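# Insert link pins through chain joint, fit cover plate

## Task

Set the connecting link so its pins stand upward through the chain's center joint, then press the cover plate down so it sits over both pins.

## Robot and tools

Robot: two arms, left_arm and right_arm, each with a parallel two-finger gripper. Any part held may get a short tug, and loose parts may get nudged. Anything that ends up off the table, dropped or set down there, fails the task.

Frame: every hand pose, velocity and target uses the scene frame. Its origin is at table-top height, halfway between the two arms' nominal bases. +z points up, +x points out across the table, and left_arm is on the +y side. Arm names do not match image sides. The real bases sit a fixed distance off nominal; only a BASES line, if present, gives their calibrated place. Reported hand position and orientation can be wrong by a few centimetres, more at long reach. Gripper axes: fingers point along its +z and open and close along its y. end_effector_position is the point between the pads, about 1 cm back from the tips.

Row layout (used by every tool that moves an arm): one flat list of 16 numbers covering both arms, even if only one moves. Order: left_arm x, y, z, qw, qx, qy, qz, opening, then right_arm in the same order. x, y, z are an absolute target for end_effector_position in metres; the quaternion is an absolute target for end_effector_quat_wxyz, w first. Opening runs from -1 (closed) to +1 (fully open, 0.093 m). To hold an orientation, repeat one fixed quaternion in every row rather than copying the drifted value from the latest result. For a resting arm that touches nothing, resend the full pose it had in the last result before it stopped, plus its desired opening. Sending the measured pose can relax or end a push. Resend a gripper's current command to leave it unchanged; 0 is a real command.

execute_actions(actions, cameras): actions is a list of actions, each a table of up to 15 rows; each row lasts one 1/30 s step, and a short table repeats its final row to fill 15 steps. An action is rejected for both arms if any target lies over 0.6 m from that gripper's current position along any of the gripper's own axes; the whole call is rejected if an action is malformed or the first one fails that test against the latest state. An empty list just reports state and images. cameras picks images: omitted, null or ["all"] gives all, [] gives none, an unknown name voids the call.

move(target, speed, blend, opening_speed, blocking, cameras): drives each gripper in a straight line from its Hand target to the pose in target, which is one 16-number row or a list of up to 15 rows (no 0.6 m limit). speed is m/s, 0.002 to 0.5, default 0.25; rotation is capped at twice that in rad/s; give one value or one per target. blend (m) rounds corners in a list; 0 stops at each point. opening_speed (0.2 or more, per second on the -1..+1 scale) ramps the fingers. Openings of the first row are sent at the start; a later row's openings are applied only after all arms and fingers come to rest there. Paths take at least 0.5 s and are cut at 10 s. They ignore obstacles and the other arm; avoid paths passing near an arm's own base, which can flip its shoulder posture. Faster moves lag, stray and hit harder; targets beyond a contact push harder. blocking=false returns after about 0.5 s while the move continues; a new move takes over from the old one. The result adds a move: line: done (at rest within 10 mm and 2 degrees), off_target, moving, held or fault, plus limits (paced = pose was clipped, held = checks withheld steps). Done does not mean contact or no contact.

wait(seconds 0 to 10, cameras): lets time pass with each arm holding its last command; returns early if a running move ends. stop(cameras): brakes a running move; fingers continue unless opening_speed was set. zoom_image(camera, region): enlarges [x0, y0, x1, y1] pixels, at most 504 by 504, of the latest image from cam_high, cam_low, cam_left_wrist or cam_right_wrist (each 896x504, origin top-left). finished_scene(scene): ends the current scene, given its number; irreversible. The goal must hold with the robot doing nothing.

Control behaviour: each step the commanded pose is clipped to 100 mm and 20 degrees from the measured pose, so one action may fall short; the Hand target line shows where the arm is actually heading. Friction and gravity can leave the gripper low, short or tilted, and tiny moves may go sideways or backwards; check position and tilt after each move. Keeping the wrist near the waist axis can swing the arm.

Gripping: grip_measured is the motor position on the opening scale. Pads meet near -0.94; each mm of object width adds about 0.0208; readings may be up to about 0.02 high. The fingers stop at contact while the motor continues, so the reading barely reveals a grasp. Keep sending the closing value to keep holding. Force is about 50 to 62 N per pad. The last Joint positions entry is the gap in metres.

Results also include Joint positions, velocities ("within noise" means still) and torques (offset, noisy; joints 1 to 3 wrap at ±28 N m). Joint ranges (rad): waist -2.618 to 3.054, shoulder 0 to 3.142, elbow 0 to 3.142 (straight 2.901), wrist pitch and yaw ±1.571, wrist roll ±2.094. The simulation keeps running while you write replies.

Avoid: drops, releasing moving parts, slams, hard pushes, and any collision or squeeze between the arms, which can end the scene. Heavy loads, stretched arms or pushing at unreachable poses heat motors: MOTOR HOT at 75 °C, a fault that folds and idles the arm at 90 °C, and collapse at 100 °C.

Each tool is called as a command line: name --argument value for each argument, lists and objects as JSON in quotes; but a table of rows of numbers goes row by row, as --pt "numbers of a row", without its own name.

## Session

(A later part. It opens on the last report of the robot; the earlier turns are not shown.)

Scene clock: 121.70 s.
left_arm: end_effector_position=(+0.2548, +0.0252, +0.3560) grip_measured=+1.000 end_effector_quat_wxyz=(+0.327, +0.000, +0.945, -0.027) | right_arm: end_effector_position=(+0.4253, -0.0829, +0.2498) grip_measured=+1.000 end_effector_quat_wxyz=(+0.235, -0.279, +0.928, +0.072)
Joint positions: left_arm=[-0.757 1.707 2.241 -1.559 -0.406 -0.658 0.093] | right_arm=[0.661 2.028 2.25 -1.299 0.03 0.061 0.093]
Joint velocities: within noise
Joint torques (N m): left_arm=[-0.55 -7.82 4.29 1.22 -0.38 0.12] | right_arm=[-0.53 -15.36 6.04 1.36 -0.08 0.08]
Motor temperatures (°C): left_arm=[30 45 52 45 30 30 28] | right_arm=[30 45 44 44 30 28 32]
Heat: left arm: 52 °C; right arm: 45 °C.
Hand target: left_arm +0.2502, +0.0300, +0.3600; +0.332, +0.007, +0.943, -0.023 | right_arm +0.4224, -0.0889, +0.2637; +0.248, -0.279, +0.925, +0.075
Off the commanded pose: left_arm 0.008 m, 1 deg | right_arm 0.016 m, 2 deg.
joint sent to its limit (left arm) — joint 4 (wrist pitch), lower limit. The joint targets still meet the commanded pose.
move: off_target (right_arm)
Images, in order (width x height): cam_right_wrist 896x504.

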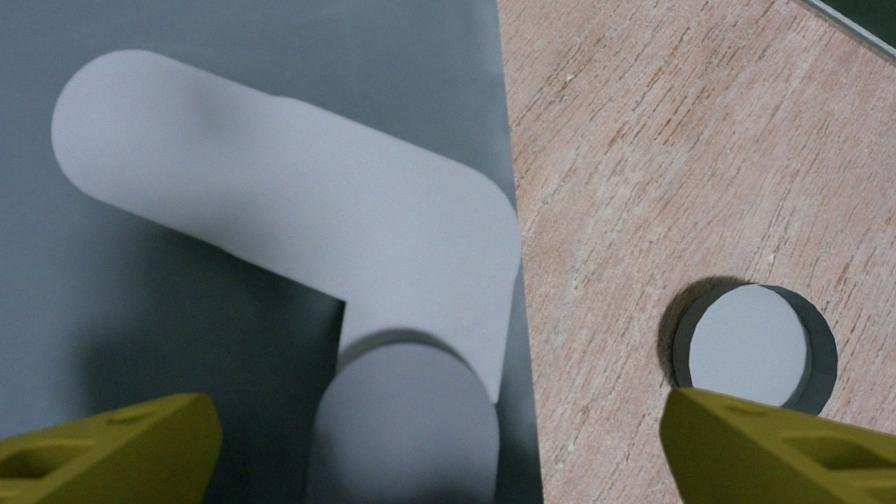

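move --target '[0.25, 0.03, 0.36, 0.331, 0.007, 0.943, -0.022, 1, 0.418, -0.0790, 0.272, 0.2478, -0.2791, 0.9247, 0.0748, 1]' --cameras '["cam_right_wrist","cam_left_wrist"]' --speed 0.12

Scene clock: 123.77 s.
left_arm: end_effector_position=(+0.2548, +0.0252, +0.3560) grip_measured=+1.000 end_effector_quat_wxyz=(+0.327, +0.000, +0.945, -0.027) | right_arm: end_effector_position=(+0.4198, -0.0796, +0.2702) grip_measured=+1.000 end_effector_quat_wxyz=(+0.249, -0.281, +0.924, +0.078)
Joint positions: left_arm=[-0.757 1.707 2.241 -1.559 -0.406 -0.658 0.093] | right_arm=[0.675 2.028 2.325 -1.342 0.034 0.066 0.093]
Joint velocities: within noise
Joint torques (N m): left_arm=[-0.57 -7.84 4.31 1.22 -0.37 0.12] | right_arm=[0.47 -11.12 7.86 1.26 0.02 0.26]
Motor temperatures (°C): left_arm=[30 45 52 45 30 30 28] | right_arm=[30 45 44 43 30 28 32]
Heat: left arm: 52 °C; right arm: 45 °C.
Hand target: left_arm +0.2502, +0.0300, +0.3600; +0.332, +0.007, +0.943, -0.023 | right_arm +0.4181, -0.0791, +0.2719; +0.248, -0.279, +0.925, +0.075
Off the commanded pose: left_arm 0.008 m, 1 deg | right_arm 0.003 m, 0 deg.
joint sent to its limit (left arm) — joint 4 (wrist pitch), lower limit. The joint targets still meet the commanded pose.
move: done
Images, in order (width x height): cam_left_wrist 896x504, cam_right_wrist 896x504.

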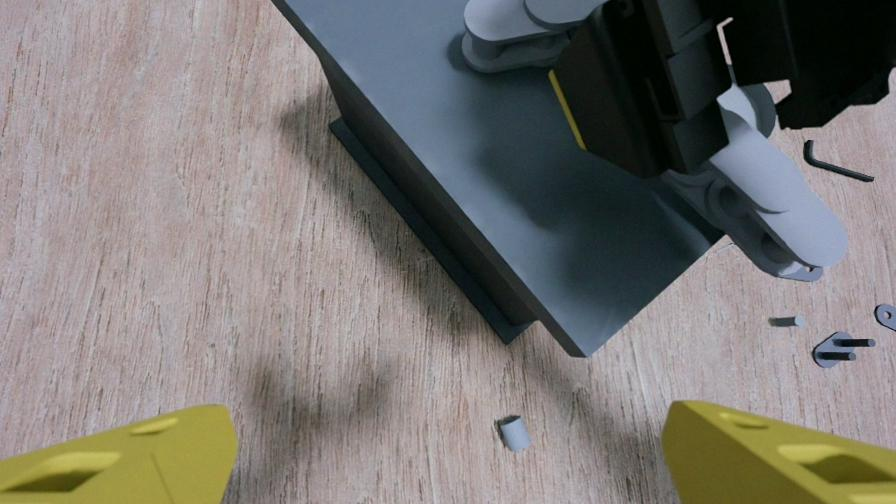

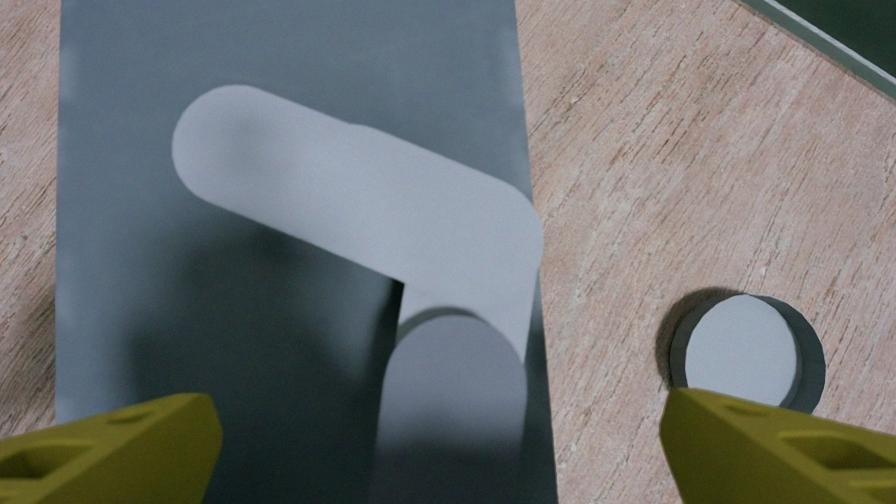

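move --target '[0.25, 0.03, 0.36, 0.331, 0.007, 0.943, -0.022, 1, 0.4215, -0.0765, 0.265, 0.2478, -0.2791, 0.9247, 0.0748, 1]' --cameras '["cam_right_wrist"]' --speed 0.1

Scene clock: 125.60 s.
left_arm: end_effector_position=(+0.2548, +0.0252, +0.3560) grip_measured=+1.000 end_effector_quat_wxyz=(+0.327, +0.001, +0.945, -0.027) | right_arm: end_effector_position=(+0.4209, -0.0788, +0.2710) grip_measured=+1.000 end_effector_quat_wxyz=(+0.252, -0.281, +0.923, +0.079)
Joint positions: left_arm=[-0.757 1.707 2.241 -1.559 -0.406 -0.658 0.093] | right_arm=[0.675 2.028 2.325 -1.335 0.034 0.066 0.093]
Joint velocities: within noise
Joint torques (N m): left_arm=[-0.55 -7.82 4.29 1.22 -0.37 0.12] | right_arm=[0.43 -10.89 5.49 1.5 0.01 0.25]
Motor temperatures (°C): left_arm=[30 46 52 45 30 30 28] | right_arm=[30 45 44 43 30 28 32]
Heat: left arm: 52 °C; right arm: 45 °C.
Hand target: left_arm +0.2502, +0.0300, +0.3600; +0.332, +0.007, +0.943, -0.022 | right_arm +0.4214, -0.0766, +0.2649; +0.248, -0.279, +0.925, +0.075
Off the commanded pose: left_arm 0.008 m, 1 deg | right_arm 0.006 m, 1 deg.
joint sent to its limit (left arm) — joint 4 (wrist pitch), lower limit. The joint targets still meet the commanded pose.
move: done
Images, in order (width x height): cam_right_wrist 896x504.

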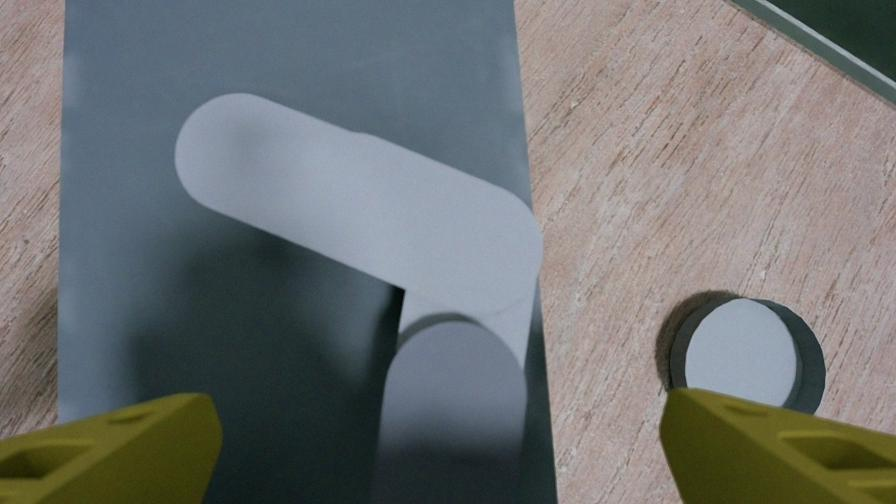

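move --target '[0.25, 0.03, 0.36, 0.331, 0.007, 0.943, -0.022, 1, 0.4225, -0.0765, 0.257, 0.2478, -0.2791, 0.9247, 0.0748, 1]' --cameras '["cam_right_wrist"]' --speed 0.1

Scene clock: 126.93 s.
left_arm: end_effector_position=(+0.2548, +0.0252, +0.3560) grip_measured=+1.000 end_effector_quat_wxyz=(+0.327, +0.001, +0.945, -0.027) | right_arm: end_effector_position=(+0.4243, -0.0762, +0.2554) grip_measured=+1.000 end_effector_quat_wxyz=(+0.245, -0.282, +0.925, +0.076)
Joint positions: left_arm=[-0.757 1.707 2.241 -1.559 -0.406 -0.658 0.093] | right_arm=[0.675 2.028 2.263 -1.289 0.034 0.066 0.093]
Joint velocities: within noise
Joint torques (N m): left_arm=[-0.55 -7.82 4.29 1.22 -0.37 0.12] | right_arm=[0.29 -13.07 5.26 1.49 0 0.23]
Motor temperatures (°C): left_arm=[30 46 52 45 30 30 28] | right_arm=[30 46 44 43 30 28 32]
Heat: left arm: 52 °C; right arm: 46 °C.
Hand target: left_arm +0.2502, +0.0300, +0.3600; +0.332, +0.007, +0.943, -0.022 | right_arm +0.4225, -0.0765, +0.2569; +0.248, -0.279, +0.925, +0.075
Off the commanded pose: left_arm 0.008 m, 1 deg | right_arm 0.002 m, 0 deg.
joint sent to its limit (left arm) — joint 4 (wrist pitch), lower limit. The joint targets still meet the commanded pose.
move: done
Images, in order (width x height): cam_right_wrist 896x504.

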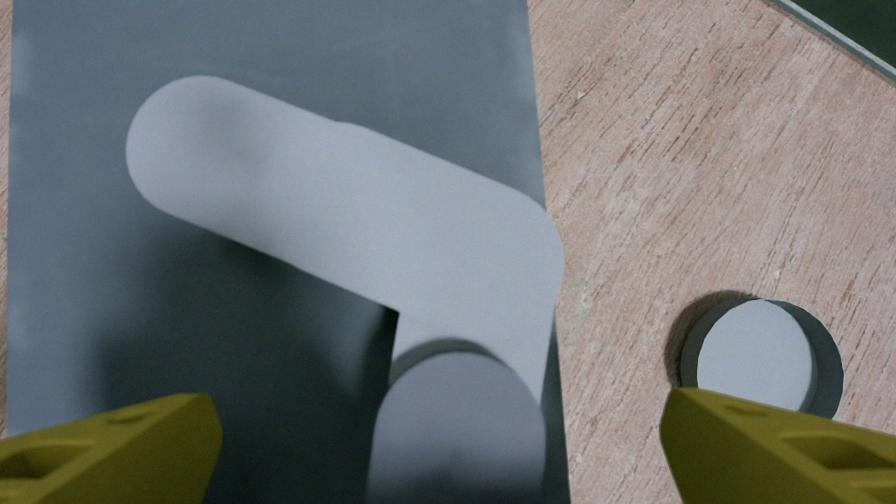

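move --target '[0.25, 0.03, 0.36, 0.331, 0.007, 0.943, -0.022, 1, 0.422, -0.0765, 0.264, 0.2478, -0.2791, 0.9247, 0.0748, 1]' --cameras '["cam_right_wrist"]' --speed 0.1

Scene clock: 128.27 s.
left_arm: end_effector_position=(+0.2548, +0.0252, +0.3560) grip_measured=+1.000 end_effector_quat_wxyz=(+0.327, +0.001, +0.945, -0.027) | right_arm: end_effector_position=(+0.4234, -0.0768, +0.2620) grip_measured=+1.000 end_effector_quat_wxyz=(+0.249, -0.281, +0.924, +0.078)
Joint positions: left_arm=[-0.757 1.707 2.241 -1.559 -0.406 -0.658 0.093] | right_arm=[0.675 2.028 2.288 -1.305 0.034 0.066 0.093]
Joint velocities: within noise
Joint torques (N m): left_arm=[-0.54 -7.83 4.31 1.22 -0.37 0.12] | right_arm=[0.38 -11.3 7.98 1.26 0 0.24]
Motor temperatures (°C): left_arm=[30 46 52 45 30 30 28] | right_arm=[30 46 44 43 30 28 32]
Heat: left arm: 52 °C; right arm: 46 °C.
Hand target: left_arm +0.2502, +0.0300, +0.3600; +0.332, +0.007, +0.943, -0.022 | right_arm +0.4220, -0.0766, +0.2640; +0.248, -0.279, +0.925, +0.075
Off the commanded pose: left_arm 0.008 m, 1 deg | right_arm 0.002 m, 0 deg.
joint sent to its limit (left arm) — joint 4 (wrist pitch), lower limit. The joint targets still meet the commanded pose.
move: done
Images, in order (width x height): cam_right_wrist 896x504.

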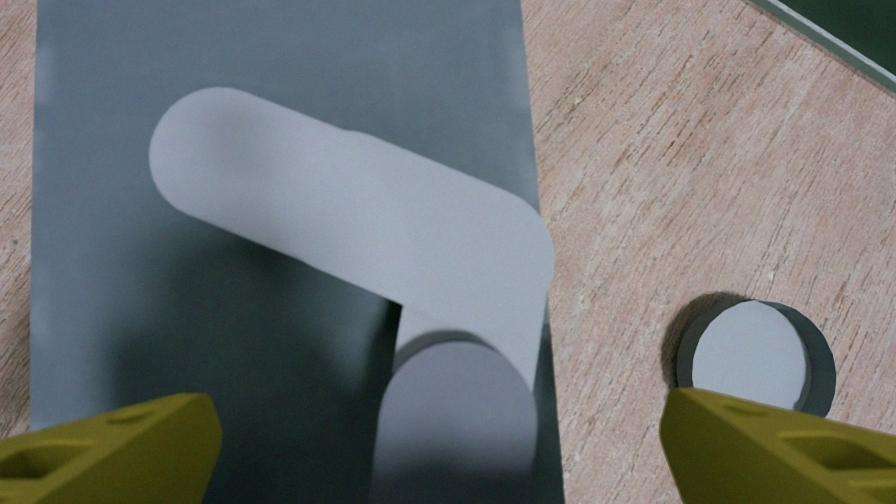

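move --target '[0.25, 0.03, 0.36, 0.331, 0.007, 0.943, -0.022, 1, 0.4225, -0.0765, 0.2595, 0.2478, -0.2791, 0.9247, 0.0748, 1]' --cameras '[]' --speed 0.1

move --target '[0.25, 0.03, 0.36, 0.331, 0.007, 0.943, -0.022, 1, 0.4225, -0.0765, 0.2595, 0.2478, -0.2791, 0.9247, 0.0748, -0.6]' --cameras '["cam_right_wrist"]' --opening_speed 1

Scene clock: 129.63 s.
left_arm: end_effector_position=(+0.2548, +0.0252, +0.3560) grip_measured=+1.000 end_effector_quat_wxyz=(+0.327, +0.001, +0.945, -0.027) | right_arm: end_effector_position=(+0.4236, -0.0767, +0.2621) grip_measured=+1.000 end_effector_quat_wxyz=(+0.249, -0.281, +0.923, +0.078)
Joint positions: left_arm=[-0.757 1.707 2.241 -1.559 -0.406 -0.658 0.093] | right_arm=[0.675 2.028 2.288 -1.304 0.034 0.066 0.093]
Joint velocities: within noise
Joint torques (N m): left_arm=[-0.55 -7.83 4.31 1.22 -0.37 0.12] | right_arm=[0.32 -12.27 5.01 1.49 0 0.24]
Motor temperatures (°C): left_arm=[30 46 52 45 30 30 28] | right_arm=[30 46 44 43 30 28 32]
Heat: left arm: 52 °C; right arm: 46 °C.
Hand target: left_arm +0.2502, +0.0300, +0.3600; +0.332, +0.007, +0.943, -0.022 | right_arm +0.4225, -0.0765, +0.2595; +0.248, -0.279, +0.925, +0.075
Off the commanded pose: left_arm 0.008 m, 1 deg | right_arm 0.003 m, 0 deg.
joint sent to its limit (left arm) — joint 4 (wrist pitch), lower limit. The joint targets still meet the commanded pose.
move: done
No camera images: "cameras" was empty.

Scene clock: 131.43 s.
left_arm: end_effector_position=(+0.2548, +0.0252, +0.3560) grip_measured=+1.000 end_effector_quat_wxyz=(+0.327, +0.001, +0.945, -0.027) | right_arm: end_effector_position=(+0.4240, -0.0768, +0.2623) grip_measured=-0.461 end_effector_quat_wxyz=(+0.250, -0.281, +0.923, +0.077)
Joint positions: left_arm=[-0.757 1.707 2.241 -1.559 -0.406 -0.658 0.093] | right_arm=[0.675 2.028 2.288 -1.303 0.036 0.066 0.023]
Joint velocities: within noise
Joint torques (N m): left_arm=[-0.57 -7.83 4.3 1.22 -0.37 0.12] | right_arm=[0.31 -12.27 5.01 1.47 -0.01 0.23]
Motor temperatures (°C): left_arm=[30 46 51 44 30 30 28] | right_arm=[30 46 43 43 30 28 32]
Heat: left arm: 51 °C; right arm: 46 °C.
Hand target: left_arm +0.2502, +0.0300, +0.3600; +0.332, +0.007, +0.943, -0.022 | right_arm +0.4225, -0.0766, +0.2595; +0.248, -0.279, +0.925, +0.075
Off the commanded pose: left_arm 0.008 m, 1 deg | right_arm 0.003 m, 0 deg.
joint sent to its limit (left arm) — joint 4 (wrist pitch), lower limit. The joint targets still meet the commanded pose.
move: done
Images, in order (width x height): cam_right_wrist 896x504.

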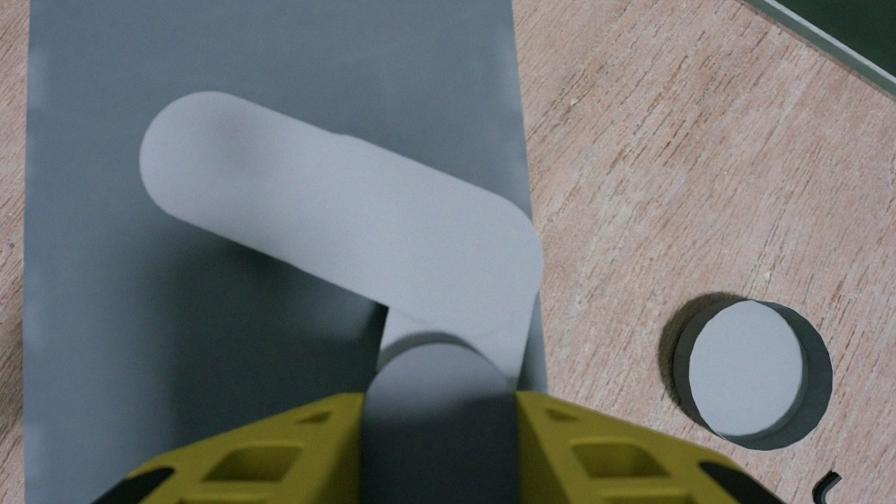

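move --target '[0.25, 0.03, 0.36, 0.331, 0.007, 0.943, -0.022, 1, 0.421, -0.0765, 0.29, 0.2478, -0.2791, 0.9247, 0.0748, -0.6]' --cameras '["cam_right_wrist","cam_left_wrist"]' --speed 0.06

Scene clock: 133.20 s.
left_arm: end_effector_position=(+0.2548, +0.0252, +0.3560) grip_measured=+1.000 end_effector_quat_wxyz=(+0.327, +0.001, +0.945, -0.027) | right_arm: end_effector_position=(+0.4189, -0.0808, +0.2954) grip_measured=-0.461 end_effector_quat_wxyz=(+0.253, -0.280, +0.923, +0.078)
Joint positions: left_arm=[-0.757 1.707 2.241 -1.559 -0.406 -0.658 0.093] | right_arm=[0.675 2.138 2.625 -1.524 0.036 0.067 0.023]
Joint velocities: within noise
Joint torques (N m): left_arm=[-0.55 -7.84 4.29 1.22 -0.37 0.12] | right_arm=[0.49 -9.44 7.41 1.41 0 0.25]
Motor temperatures (°C): left_arm=[30 46 51 44 30 30 28] | right_arm=[30 46 43 42 30 28 32]
Heat: left arm: 51 °C; right arm: 46 °C.
Hand target: left_arm +0.2502, +0.0300, +0.3600; +0.332, +0.007, +0.943, -0.023 | right_arm +0.4209, -0.0766, +0.2899; +0.249, -0.279, +0.924, +0.075
Off the commanded pose: left_arm 0.008 m, 1 deg | right_arm 0.007 m, 1 deg.
joint sent to its limit (left arm) — joint 4 (wrist pitch), lower limit. The joint targets still meet the commanded pose.
move: done
Images, in order (width x height): cam_left_wrist 896x504, cam_right_wrist 896x504.

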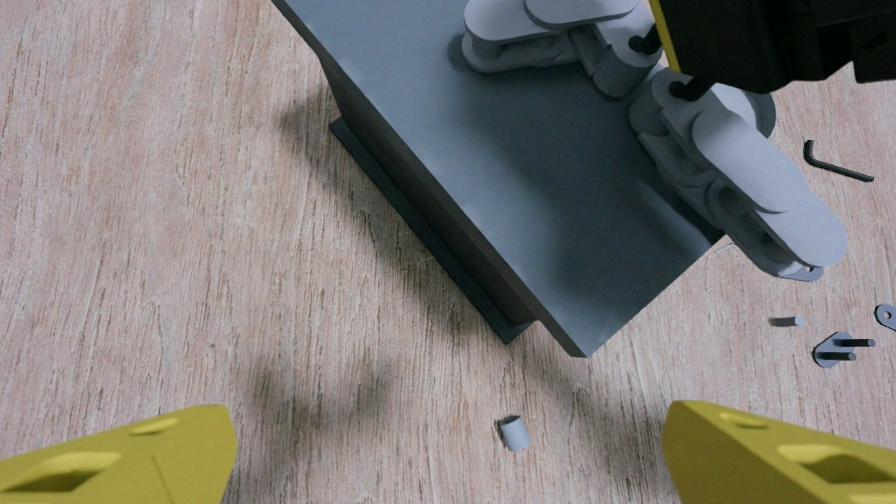

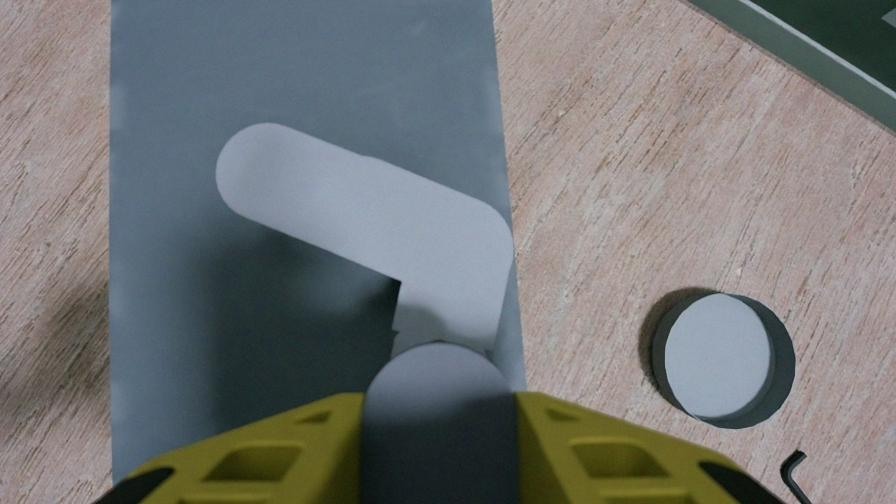

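zoom_image --camera "cam_left_wrist" --region '[540, 0, 800, 200]'

Scaled by 1.938 from the camera's 896x504 image, which has a finer 1280x720 frame.

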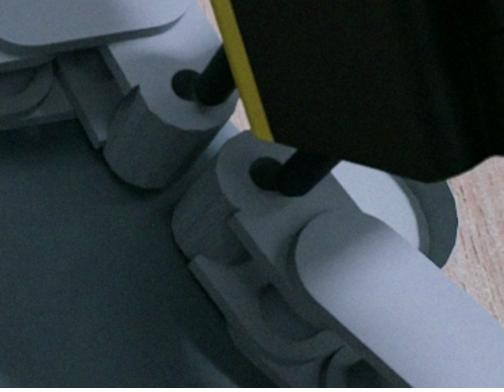

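move --pt "0.25 0.03 0.36 0.331 0.007 0.943 -0.022 1 0.421 -0.0765 0.298 0.2478 -0.2791 0.9247 0.0748 -0.6" --pt "0.25 0.03 0.36 0.331 0.007 0.943 -0.022 1 0.408 -0.085 0.315 0.29 -0.275 0.913 0.086 -0.6" --cameras '["cam_right_wrist","cam_left_wrist"]' --speed 0.06

zoom_image --camera "cam_left_wrist" --region '[540, 0, 800, 200]'

Scene clock: 135.67 s.
left_arm: end_effector_position=(+0.2548, +0.0252, +0.3560) grip_measured=+1.000 end_effector_quat_wxyz=(+0.327, +0.001, +0.945, -0.027) | right_arm: end_effector_position=(+0.4135, -0.0837, +0.2964) grip_measured=-0.461 end_effector_quat_wxyz=(+0.266, -0.279, +0.919, +0.079)
Joint positions: left_arm=[-0.757 1.707 2.241 -1.559 -0.406 -0.658 0.093] | right_arm=[0.681 2.029 2.433 -1.414 0.048 0.069 0.023]
Joint velocities: within noise
Joint torques (N m): left_arm=[-0.55 -7.82 4.31 1.23 -0.37 0.11] | right_arm=[0.62 -15.71 5.07 1.63 0.02 0.25]
Motor temperatures (°C): left_arm=[30 46 51 44 30 30 28] | right_arm=[30 47 43 42 30 28 33]
Heat: left arm: 51 °C; right arm: 47 °C.
Hand target: left_arm +0.2502, +0.0300, +0.3600; +0.332, +0.007, +0.943, -0.023 | right_arm +0.4078, -0.0852, +0.3148; +0.289, -0.275, +0.913, +0.086
Off the commanded pose: left_arm 0.008 m, 1 deg | right_arm 0.019 m, 3 deg.
joint sent to its limit (left arm) — joint 4 (wrist pitch), lower limit. The joint targets still meet the commanded pose.
move: off_target (right_arm)
Images, in order (width x height): cam_left_wrist 896x504, cam_right_wrist 896x504.

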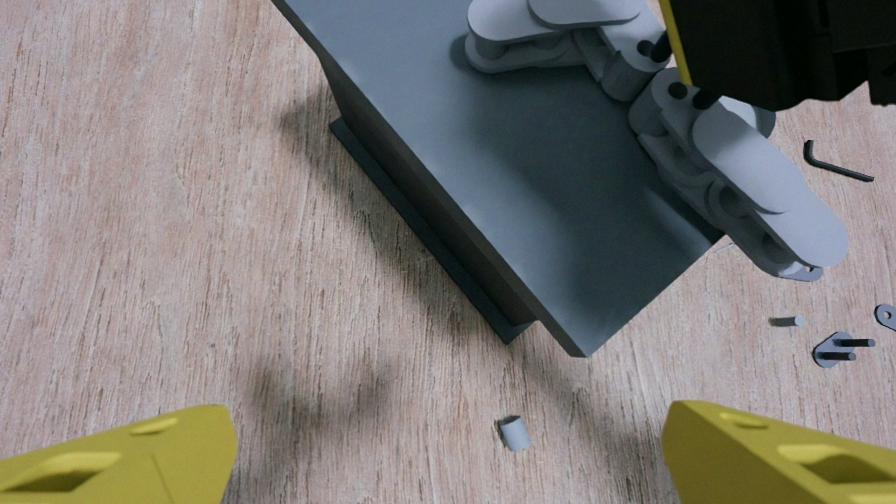

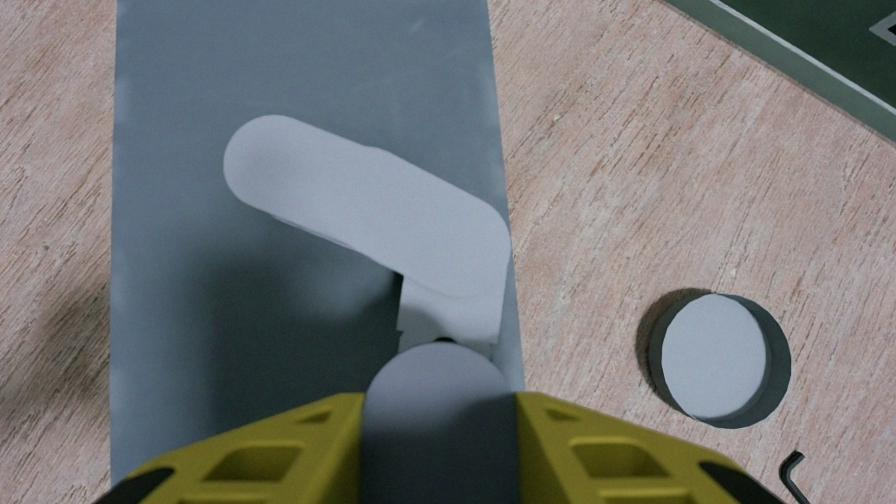

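Scaled by 1.938 from the camera's 896x504 image, which has a finer 1280x720 frame.

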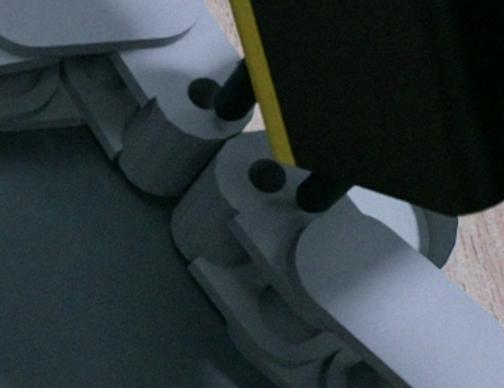

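move --pt "0.25 0.03 0.36 0.331 0.007 0.943 -0.022 1 0.40 -0.090 0.345 0.35 -0.27 0.893 0.104 -0.6" --pt "0.22 0.10 0.36 0.331 0.007 0.943 -0.022 1 0.33 -0.135 0.36 0.46 -0.24 0.845 0.137 -0.6" --cameras '["cam_right_wrist","cam_left_wrist","cam_high"]' --speed 0.12

Scene clock: 138.63 s.
left_arm: end_effector_position=(+0.2208, +0.1002, +0.3585) grip_measured=+1.000 end_effector_quat_wxyz=(+0.328, +0.002, +0.945, -0.015) | right_arm: end_effector_position=(+0.3319, -0.1350, +0.3534) grip_measured=-0.461 end_effector_quat_wxyz=(+0.447, -0.246, +0.850, +0.132)
Joint positions: left_arm=[-0.623 1.427 1.968 -1.531 -0.354 -0.529 0.093] | right_arm=[0.755 1.313 1.579 -0.874 0.148 0.107 0.023]
Joint velocities: within noise
Joint torques (N m): left_arm=[0.27 -4.55 4.33 1.5 -0.16 0.12] | right_arm=[0.61 -6.65 5.93 2.15 0.07 0.25]
Motor temperatures (°C): left_arm=[30 46 51 44 30 30 28] | right_arm=[30 48 43 43 30 28 33]
Heat: left arm: 51 °C; right arm: 48 °C.
Hand target: left_arm +0.2200, +0.1000, +0.3601; +0.331, +0.007, +0.943, -0.022 | right_arm +0.3299, -0.1350, +0.3600; +0.459, -0.240, +0.844, +0.137
Off the commanded pose: left_arm 0.002 m, 1 deg | right_arm 0.007 m, 2 deg.
move: done
Images, in order (width x height): cam_high 896x504, cam_left_wrist 896x504, cam_right_wrist 896x504.

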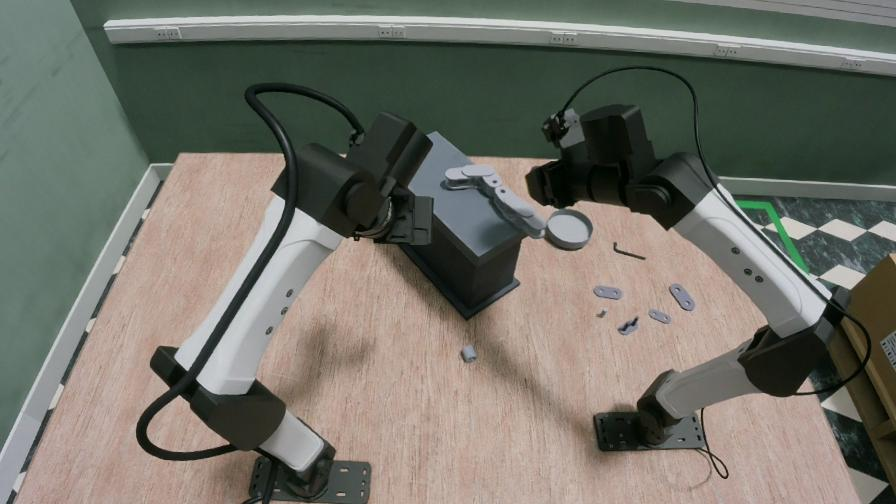

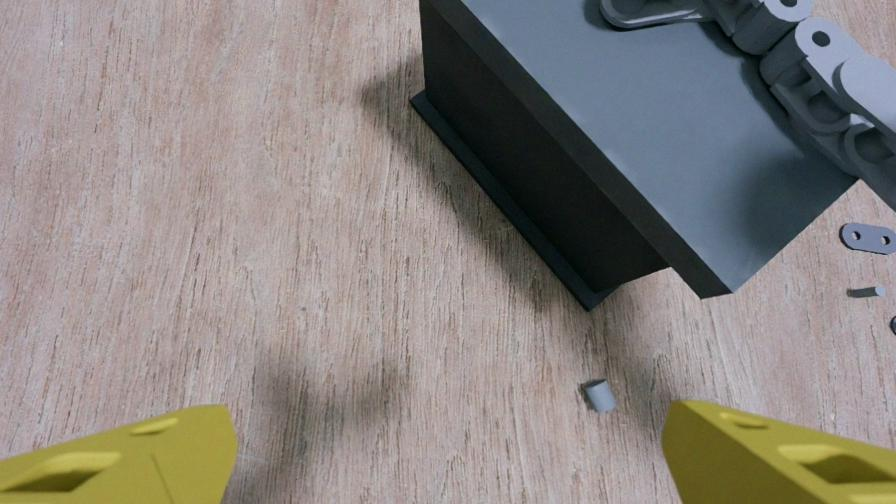

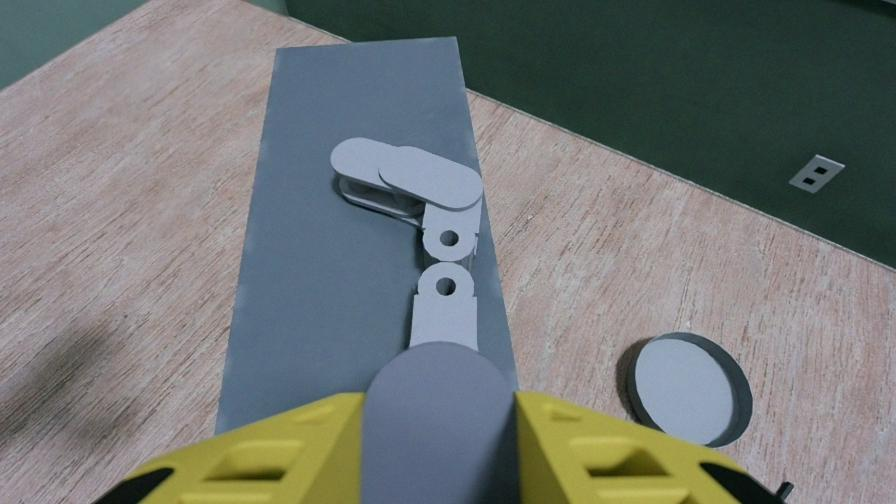

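move --pt "0.22 0.15 0.36 0.5465 0.4334 0.5965 -0.3971 1 0.29 -0.13 0.37 0.3 0.0 0.75 0.55 -0.6" --pt "0.22 0.15 0.36 0.5465 0.4334 0.5965 -0.3971 1 0.278 -0.03 0.357 0.0257 0.126 0.5788 0.8029 -0.6" --speed 0.15 --blend '[0.03, 0]'

Scene clock: 151.27 s.
left_arm: end_effector_position=(+0.2182, +0.1473, +0.3592) grip_measured=+1.000 end_effector_quat_wxyz=(+0.562, +0.414, +0.605, -0.383) | right_arm: end_effector_position=(+0.2773, -0.0326, +0.3615) grip_measured=-0.461 end_effector_quat_wxyz=(+0.030, +0.120, +0.582, +0.804)
Joint positions: left_arm=[0.385 1.379 1.433 -1.549 1.495 1.498 0.093] | right_arm=[0.751 1.336 0.757 0.932 -0.558 1.929 0.023]
Joint velocities: within noise
Joint torques (N m): left_arm=[0.2 -2.48 7.16 0.16 0.53 0.12] | right_arm=[0.58 -4.26 6.39 2.07 0.13 0.23]
Motor temperatures (°C): left_arm=[30 45 51 44 30 30 28] | right_arm=[30 46 43 45 30 28 33]
Heat: left arm: 51 °C; right arm: 46 °C.
Hand target: left_arm +0.2202, +0.1493, +0.3600; +0.561, +0.415, +0.608, -0.379 | right_arm +0.2779, -0.0301, +0.3571; +0.026, +0.126, +0.580, +0.804
Off the commanded pose: left_arm 0.003 m, 3 deg | right_arm 0.005 m, 1 deg.
joint sent to its limit (left arm) — joint 4 (wrist pitch), lower limit. The joint targets are off in orientation, not in position.
move: off_target (left_arm)

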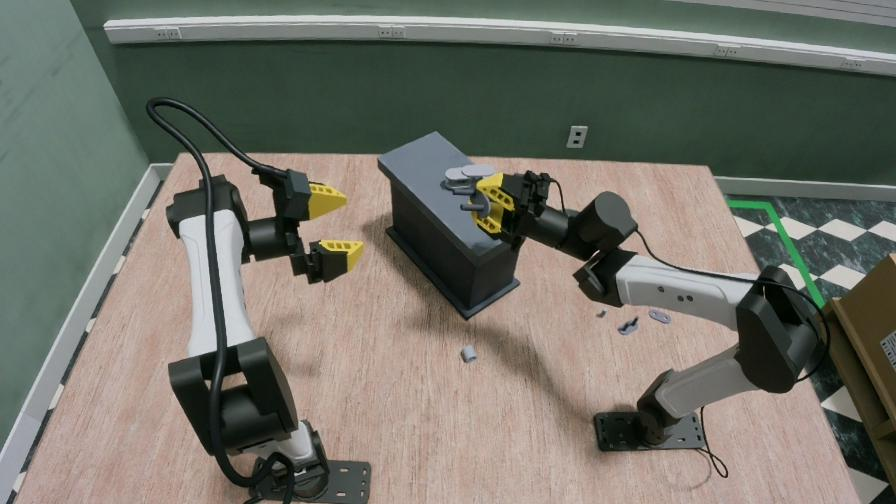

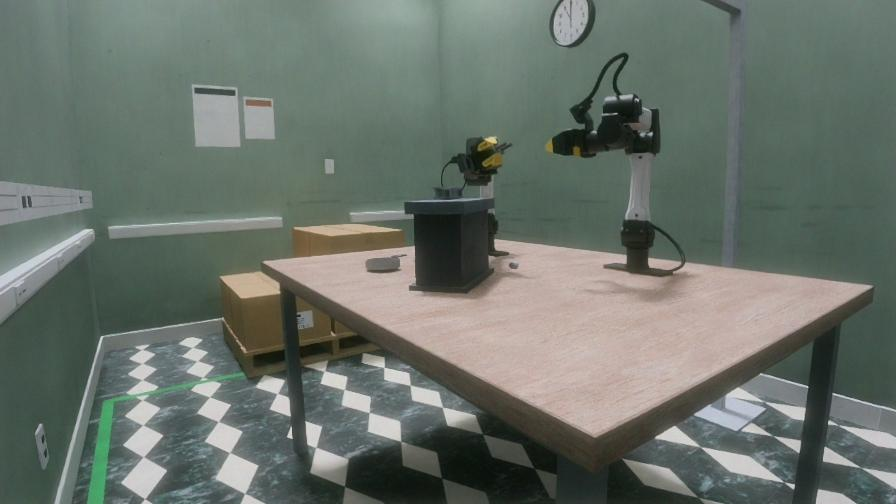

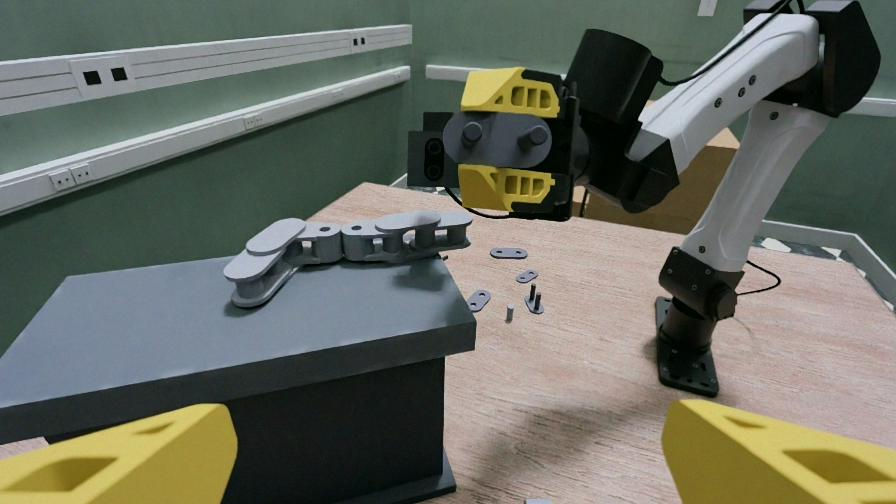

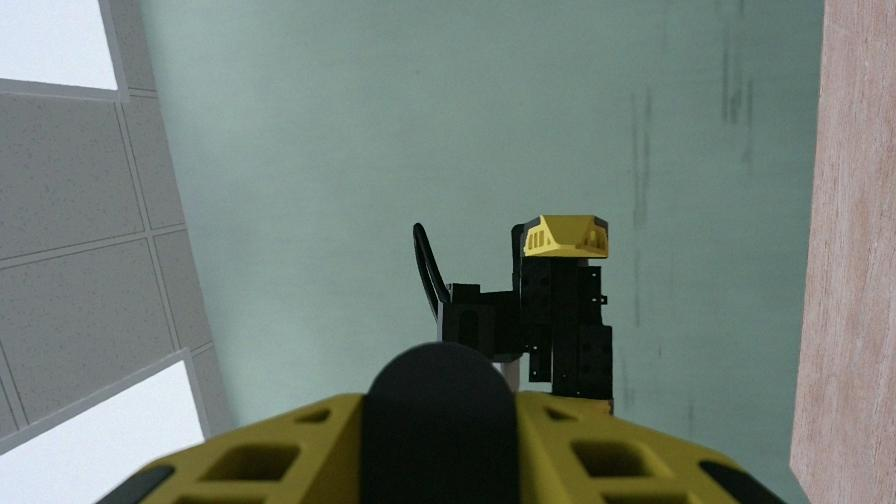

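move --target '[0.249, 0.085, 0.374, 0.5465, 0.4334, 0.5965, -0.3971, 1, 0.278, -0.03, 0.357, 0.0257, 0.126, 0.5788, 0.8029, -0.6]' --speed 0.12 --cameras '["cam_left_wrist","cam_high"]'

Scene clock: 154.93 s.
left_arm: end_effector_position=(+0.2516, +0.0864, +0.3727) grip_measured=+1.000 end_effector_quat_wxyz=(+0.543, +0.435, +0.596, -0.401) | right_arm: end_effector_position=(+0.2773, -0.0327, +0.3618) grip_measured=-0.461 end_effector_quat_wxyz=(+0.030, +0.120, +0.581, +0.804)
Joint positions: left_arm=[0.101 1.232 1.204 -0.358 1.334 0.372 0.093] | right_arm=[0.751 1.336 0.757 0.933 -0.557 1.93 0.023]
Joint velocities: within noise
Joint torques (N m): left_arm=[-0.66 -5.03 5.87 1.62 0.1 -0.21] | right_arm=[0.58 -4.25 6.41 2.04 0.11 0.22]
Motor temperatures (°C): left_arm=[30 44 51 44 30 30 28] | right_arm=[30 46 42 45 30 28 33]
Heat: left arm: 51 °C; right arm: 46 °C.
Hand target: left_arm +0.2490, +0.0850, +0.3740; +0.546, +0.434, +0.597, -0.397 | right_arm +0.2779, -0.0301, +0.3571; +0.026, +0.126, +0.580, +0.804
Off the commanded pose: left_arm 0.003 m, 1 deg | right_arm 0.006 m, 1 deg.
move: done
Images, in order (width x height): cam_high 896x504, cam_left_wrist 896x504.

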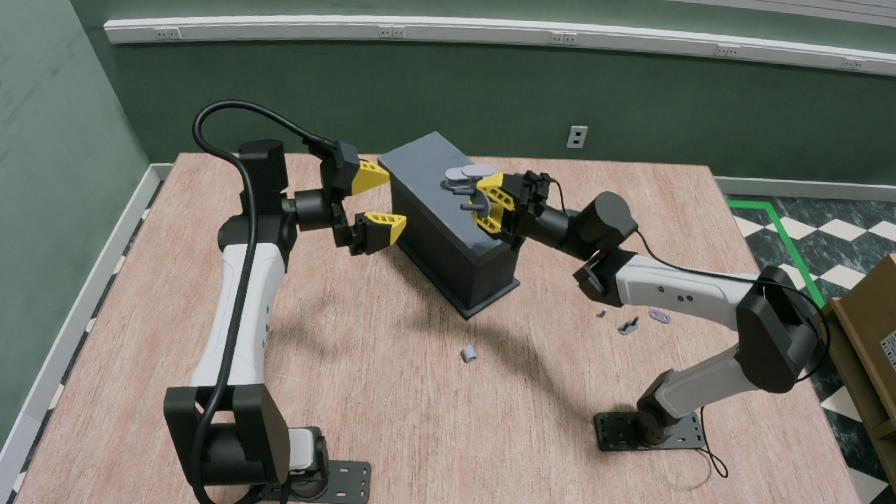

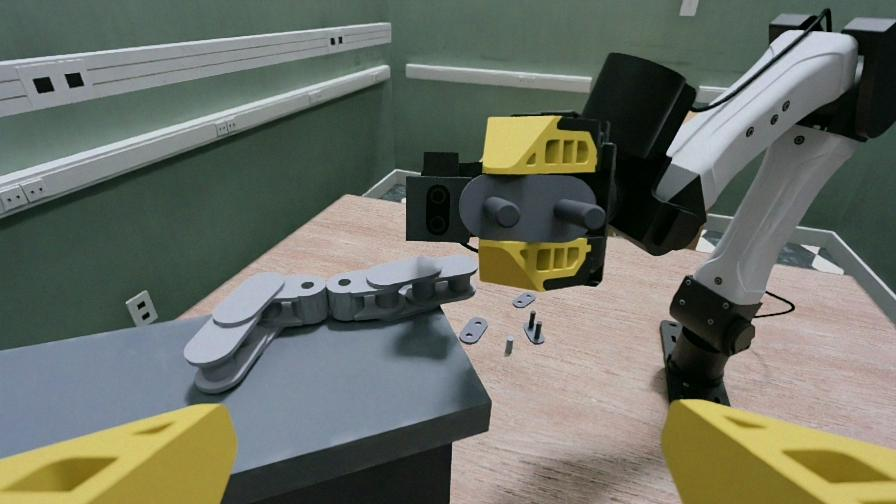

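execute_actions --actions '[]'

Scene clock: 157.90 s.
left_arm: end_effector_position=(+0.2516, +0.0864, +0.3728) grip_measured=+1.000 end_effector_quat_wxyz=(+0.543, +0.435, +0.596, -0.401) | right_arm: end_effector_position=(+0.2773, -0.0327, +0.3618) grip_measured=-0.461 end_effector_quat_wxyz=(+0.030, +0.120, +0.581, +0.804)
Joint positions: left_arm=[0.101 1.232 1.204 -0.357 1.333 0.371 0.093] | right_arm=[0.751 1.336 0.757 0.933 -0.557 1.931 0.023]
Joint velocities: within noise
Joint torques (N m): left_arm=[-0.68 -5.01 5.9 1.6 0.09 -0.21] | right_arm=[0.58 -4.25 6.39 2.03 0.11 0.22]
Motor temperatures (°C): left_arm=[30 44 51 45 30 30 28] | right_arm=[30 45 42 45 30 28 33]
Heat: left arm: 51 °C; right arm: 45 °C.
Hand target: left_arm +0.2490, +0.0850, +0.3740; +0.546, +0.434, +0.597, -0.397 | right_arm +0.2779, -0.0301, +0.3571; +0.026, +0.126, +0.580, +0.804
Tool commands: left_gripper/opening=+1.0 right_gripper/opening=-0.6
Off the commanded pose: left_arm 0.003 m, 1 deg | right_arm 0.006 m, 1 deg.

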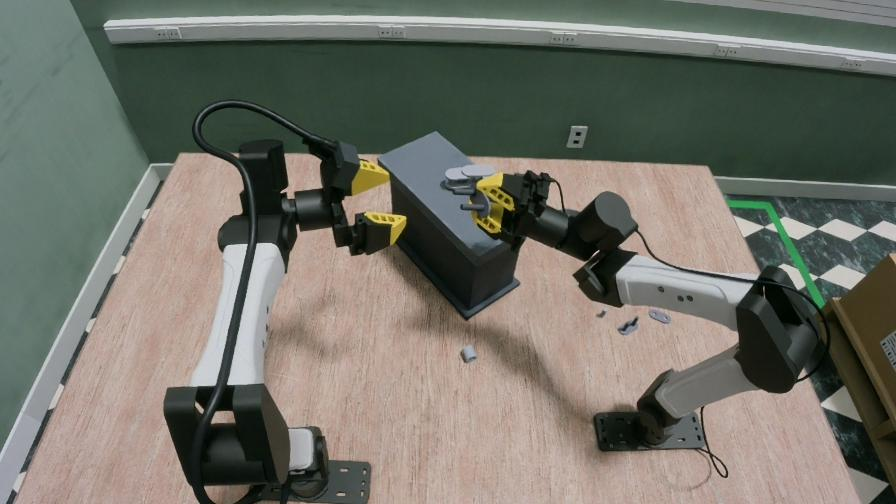

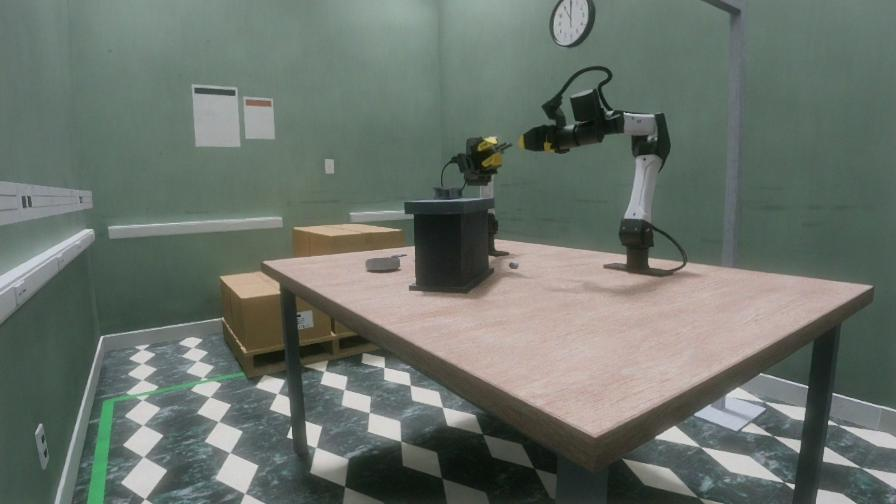

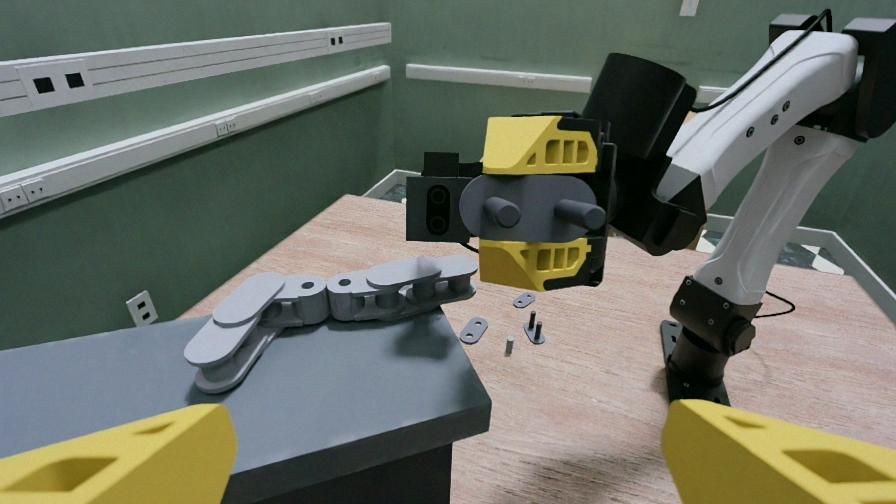

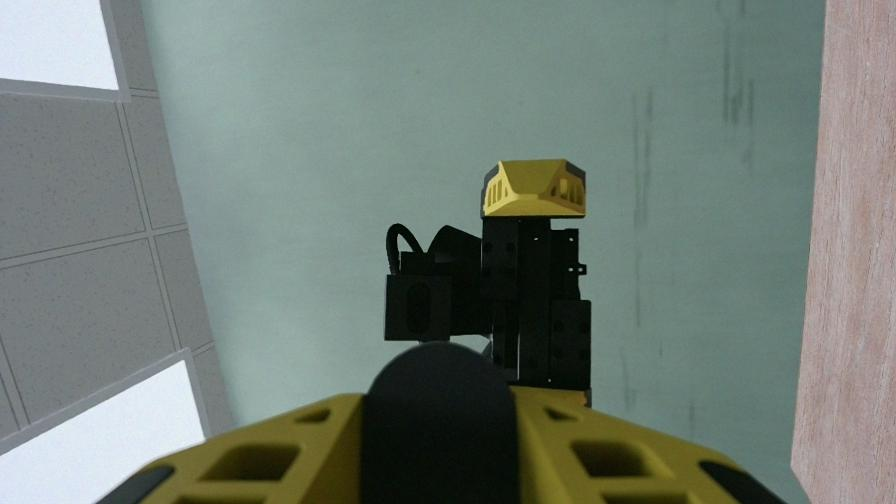

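move --target '[0.2333,0.0267,0.3806,0.5465,0.4334,0.5965,-0.3971,1,0.278,-0.03,0.357,0.0257,0.126,0.5788,0.8029,-0.6]' --speed 0.08 --cameras '["cam_high","cam_left_wrist","cam_right_wrist"]'

Scene clock: 161.30 s.
left_arm: end_effector_position=(+0.2356, +0.0269, +0.3790) grip_measured=+1.000 end_effector_quat_wxyz=(+0.543, +0.437, +0.596, -0.399) | right_arm: end_effector_position=(+0.2773, -0.0327, +0.3618) grip_measured=-0.461 end_effector_quat_wxyz=(+0.030, +0.120, +0.581, +0.804)
Joint positions: left_arm=[-0.149 1.162 1.137 -0.178 1.092 0.179 0.093] | right_arm=[0.751 1.336 0.757 0.933 -0.557 1.931 0.023]
Joint velocities: within noise
Joint torques (N m): left_arm=[-0.64 -4.46 6.04 1.79 -0.01 -0.19] | right_arm=[0.59 -4.25 6.41 2.03 0.11 0.22]
Motor temperatures (°C): left_arm=[30 44 51 45 29 30 28] | right_arm=[30 45 42 46 30 28 33]
Heat: left arm: 51 °C; right arm: 46 °C.
Hand target: left_arm +0.2332, +0.0267, +0.3808; +0.546, +0.434, +0.596, -0.397 | right_arm +0.2779, -0.0301, +0.3571; +0.026, +0.126, +0.580, +0.804
Off the commanded pose: left_arm 0.003 m, 1 deg | right_arm 0.006 m, 1 deg.
move: done
Images, in order (width x height): cam_high 896x504, cam_left_wrist 896x504, cam_right_wrist 896x504.

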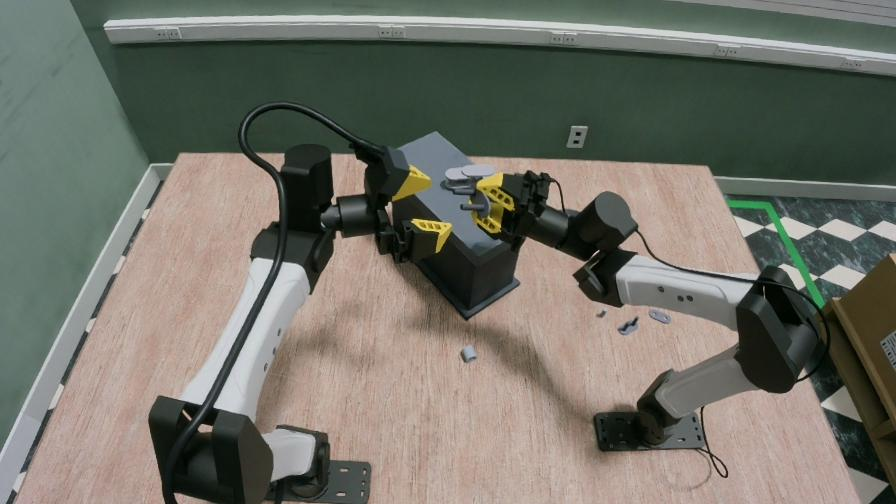

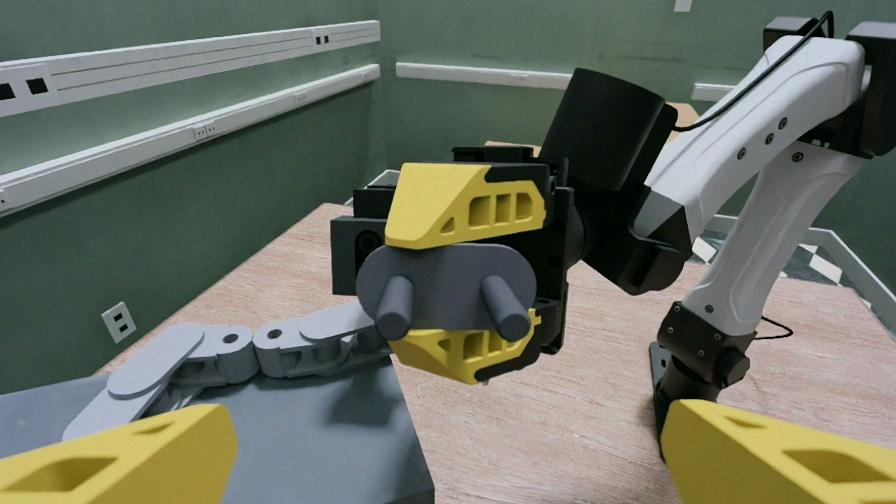

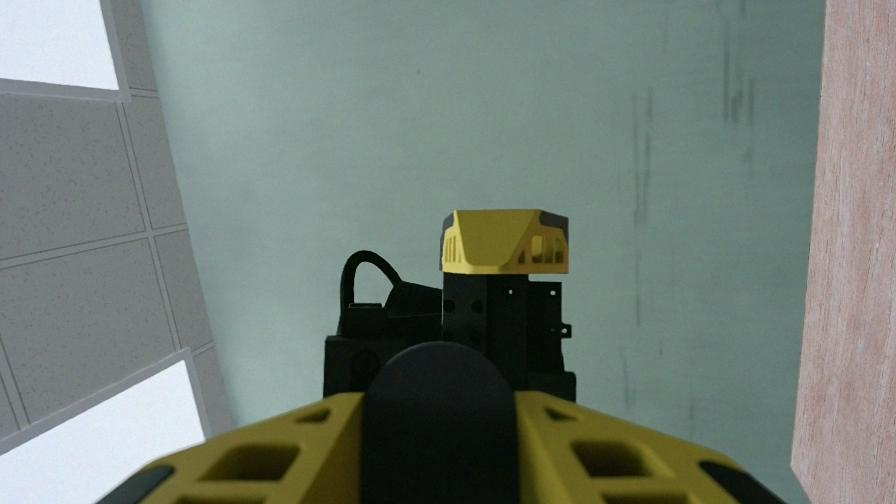

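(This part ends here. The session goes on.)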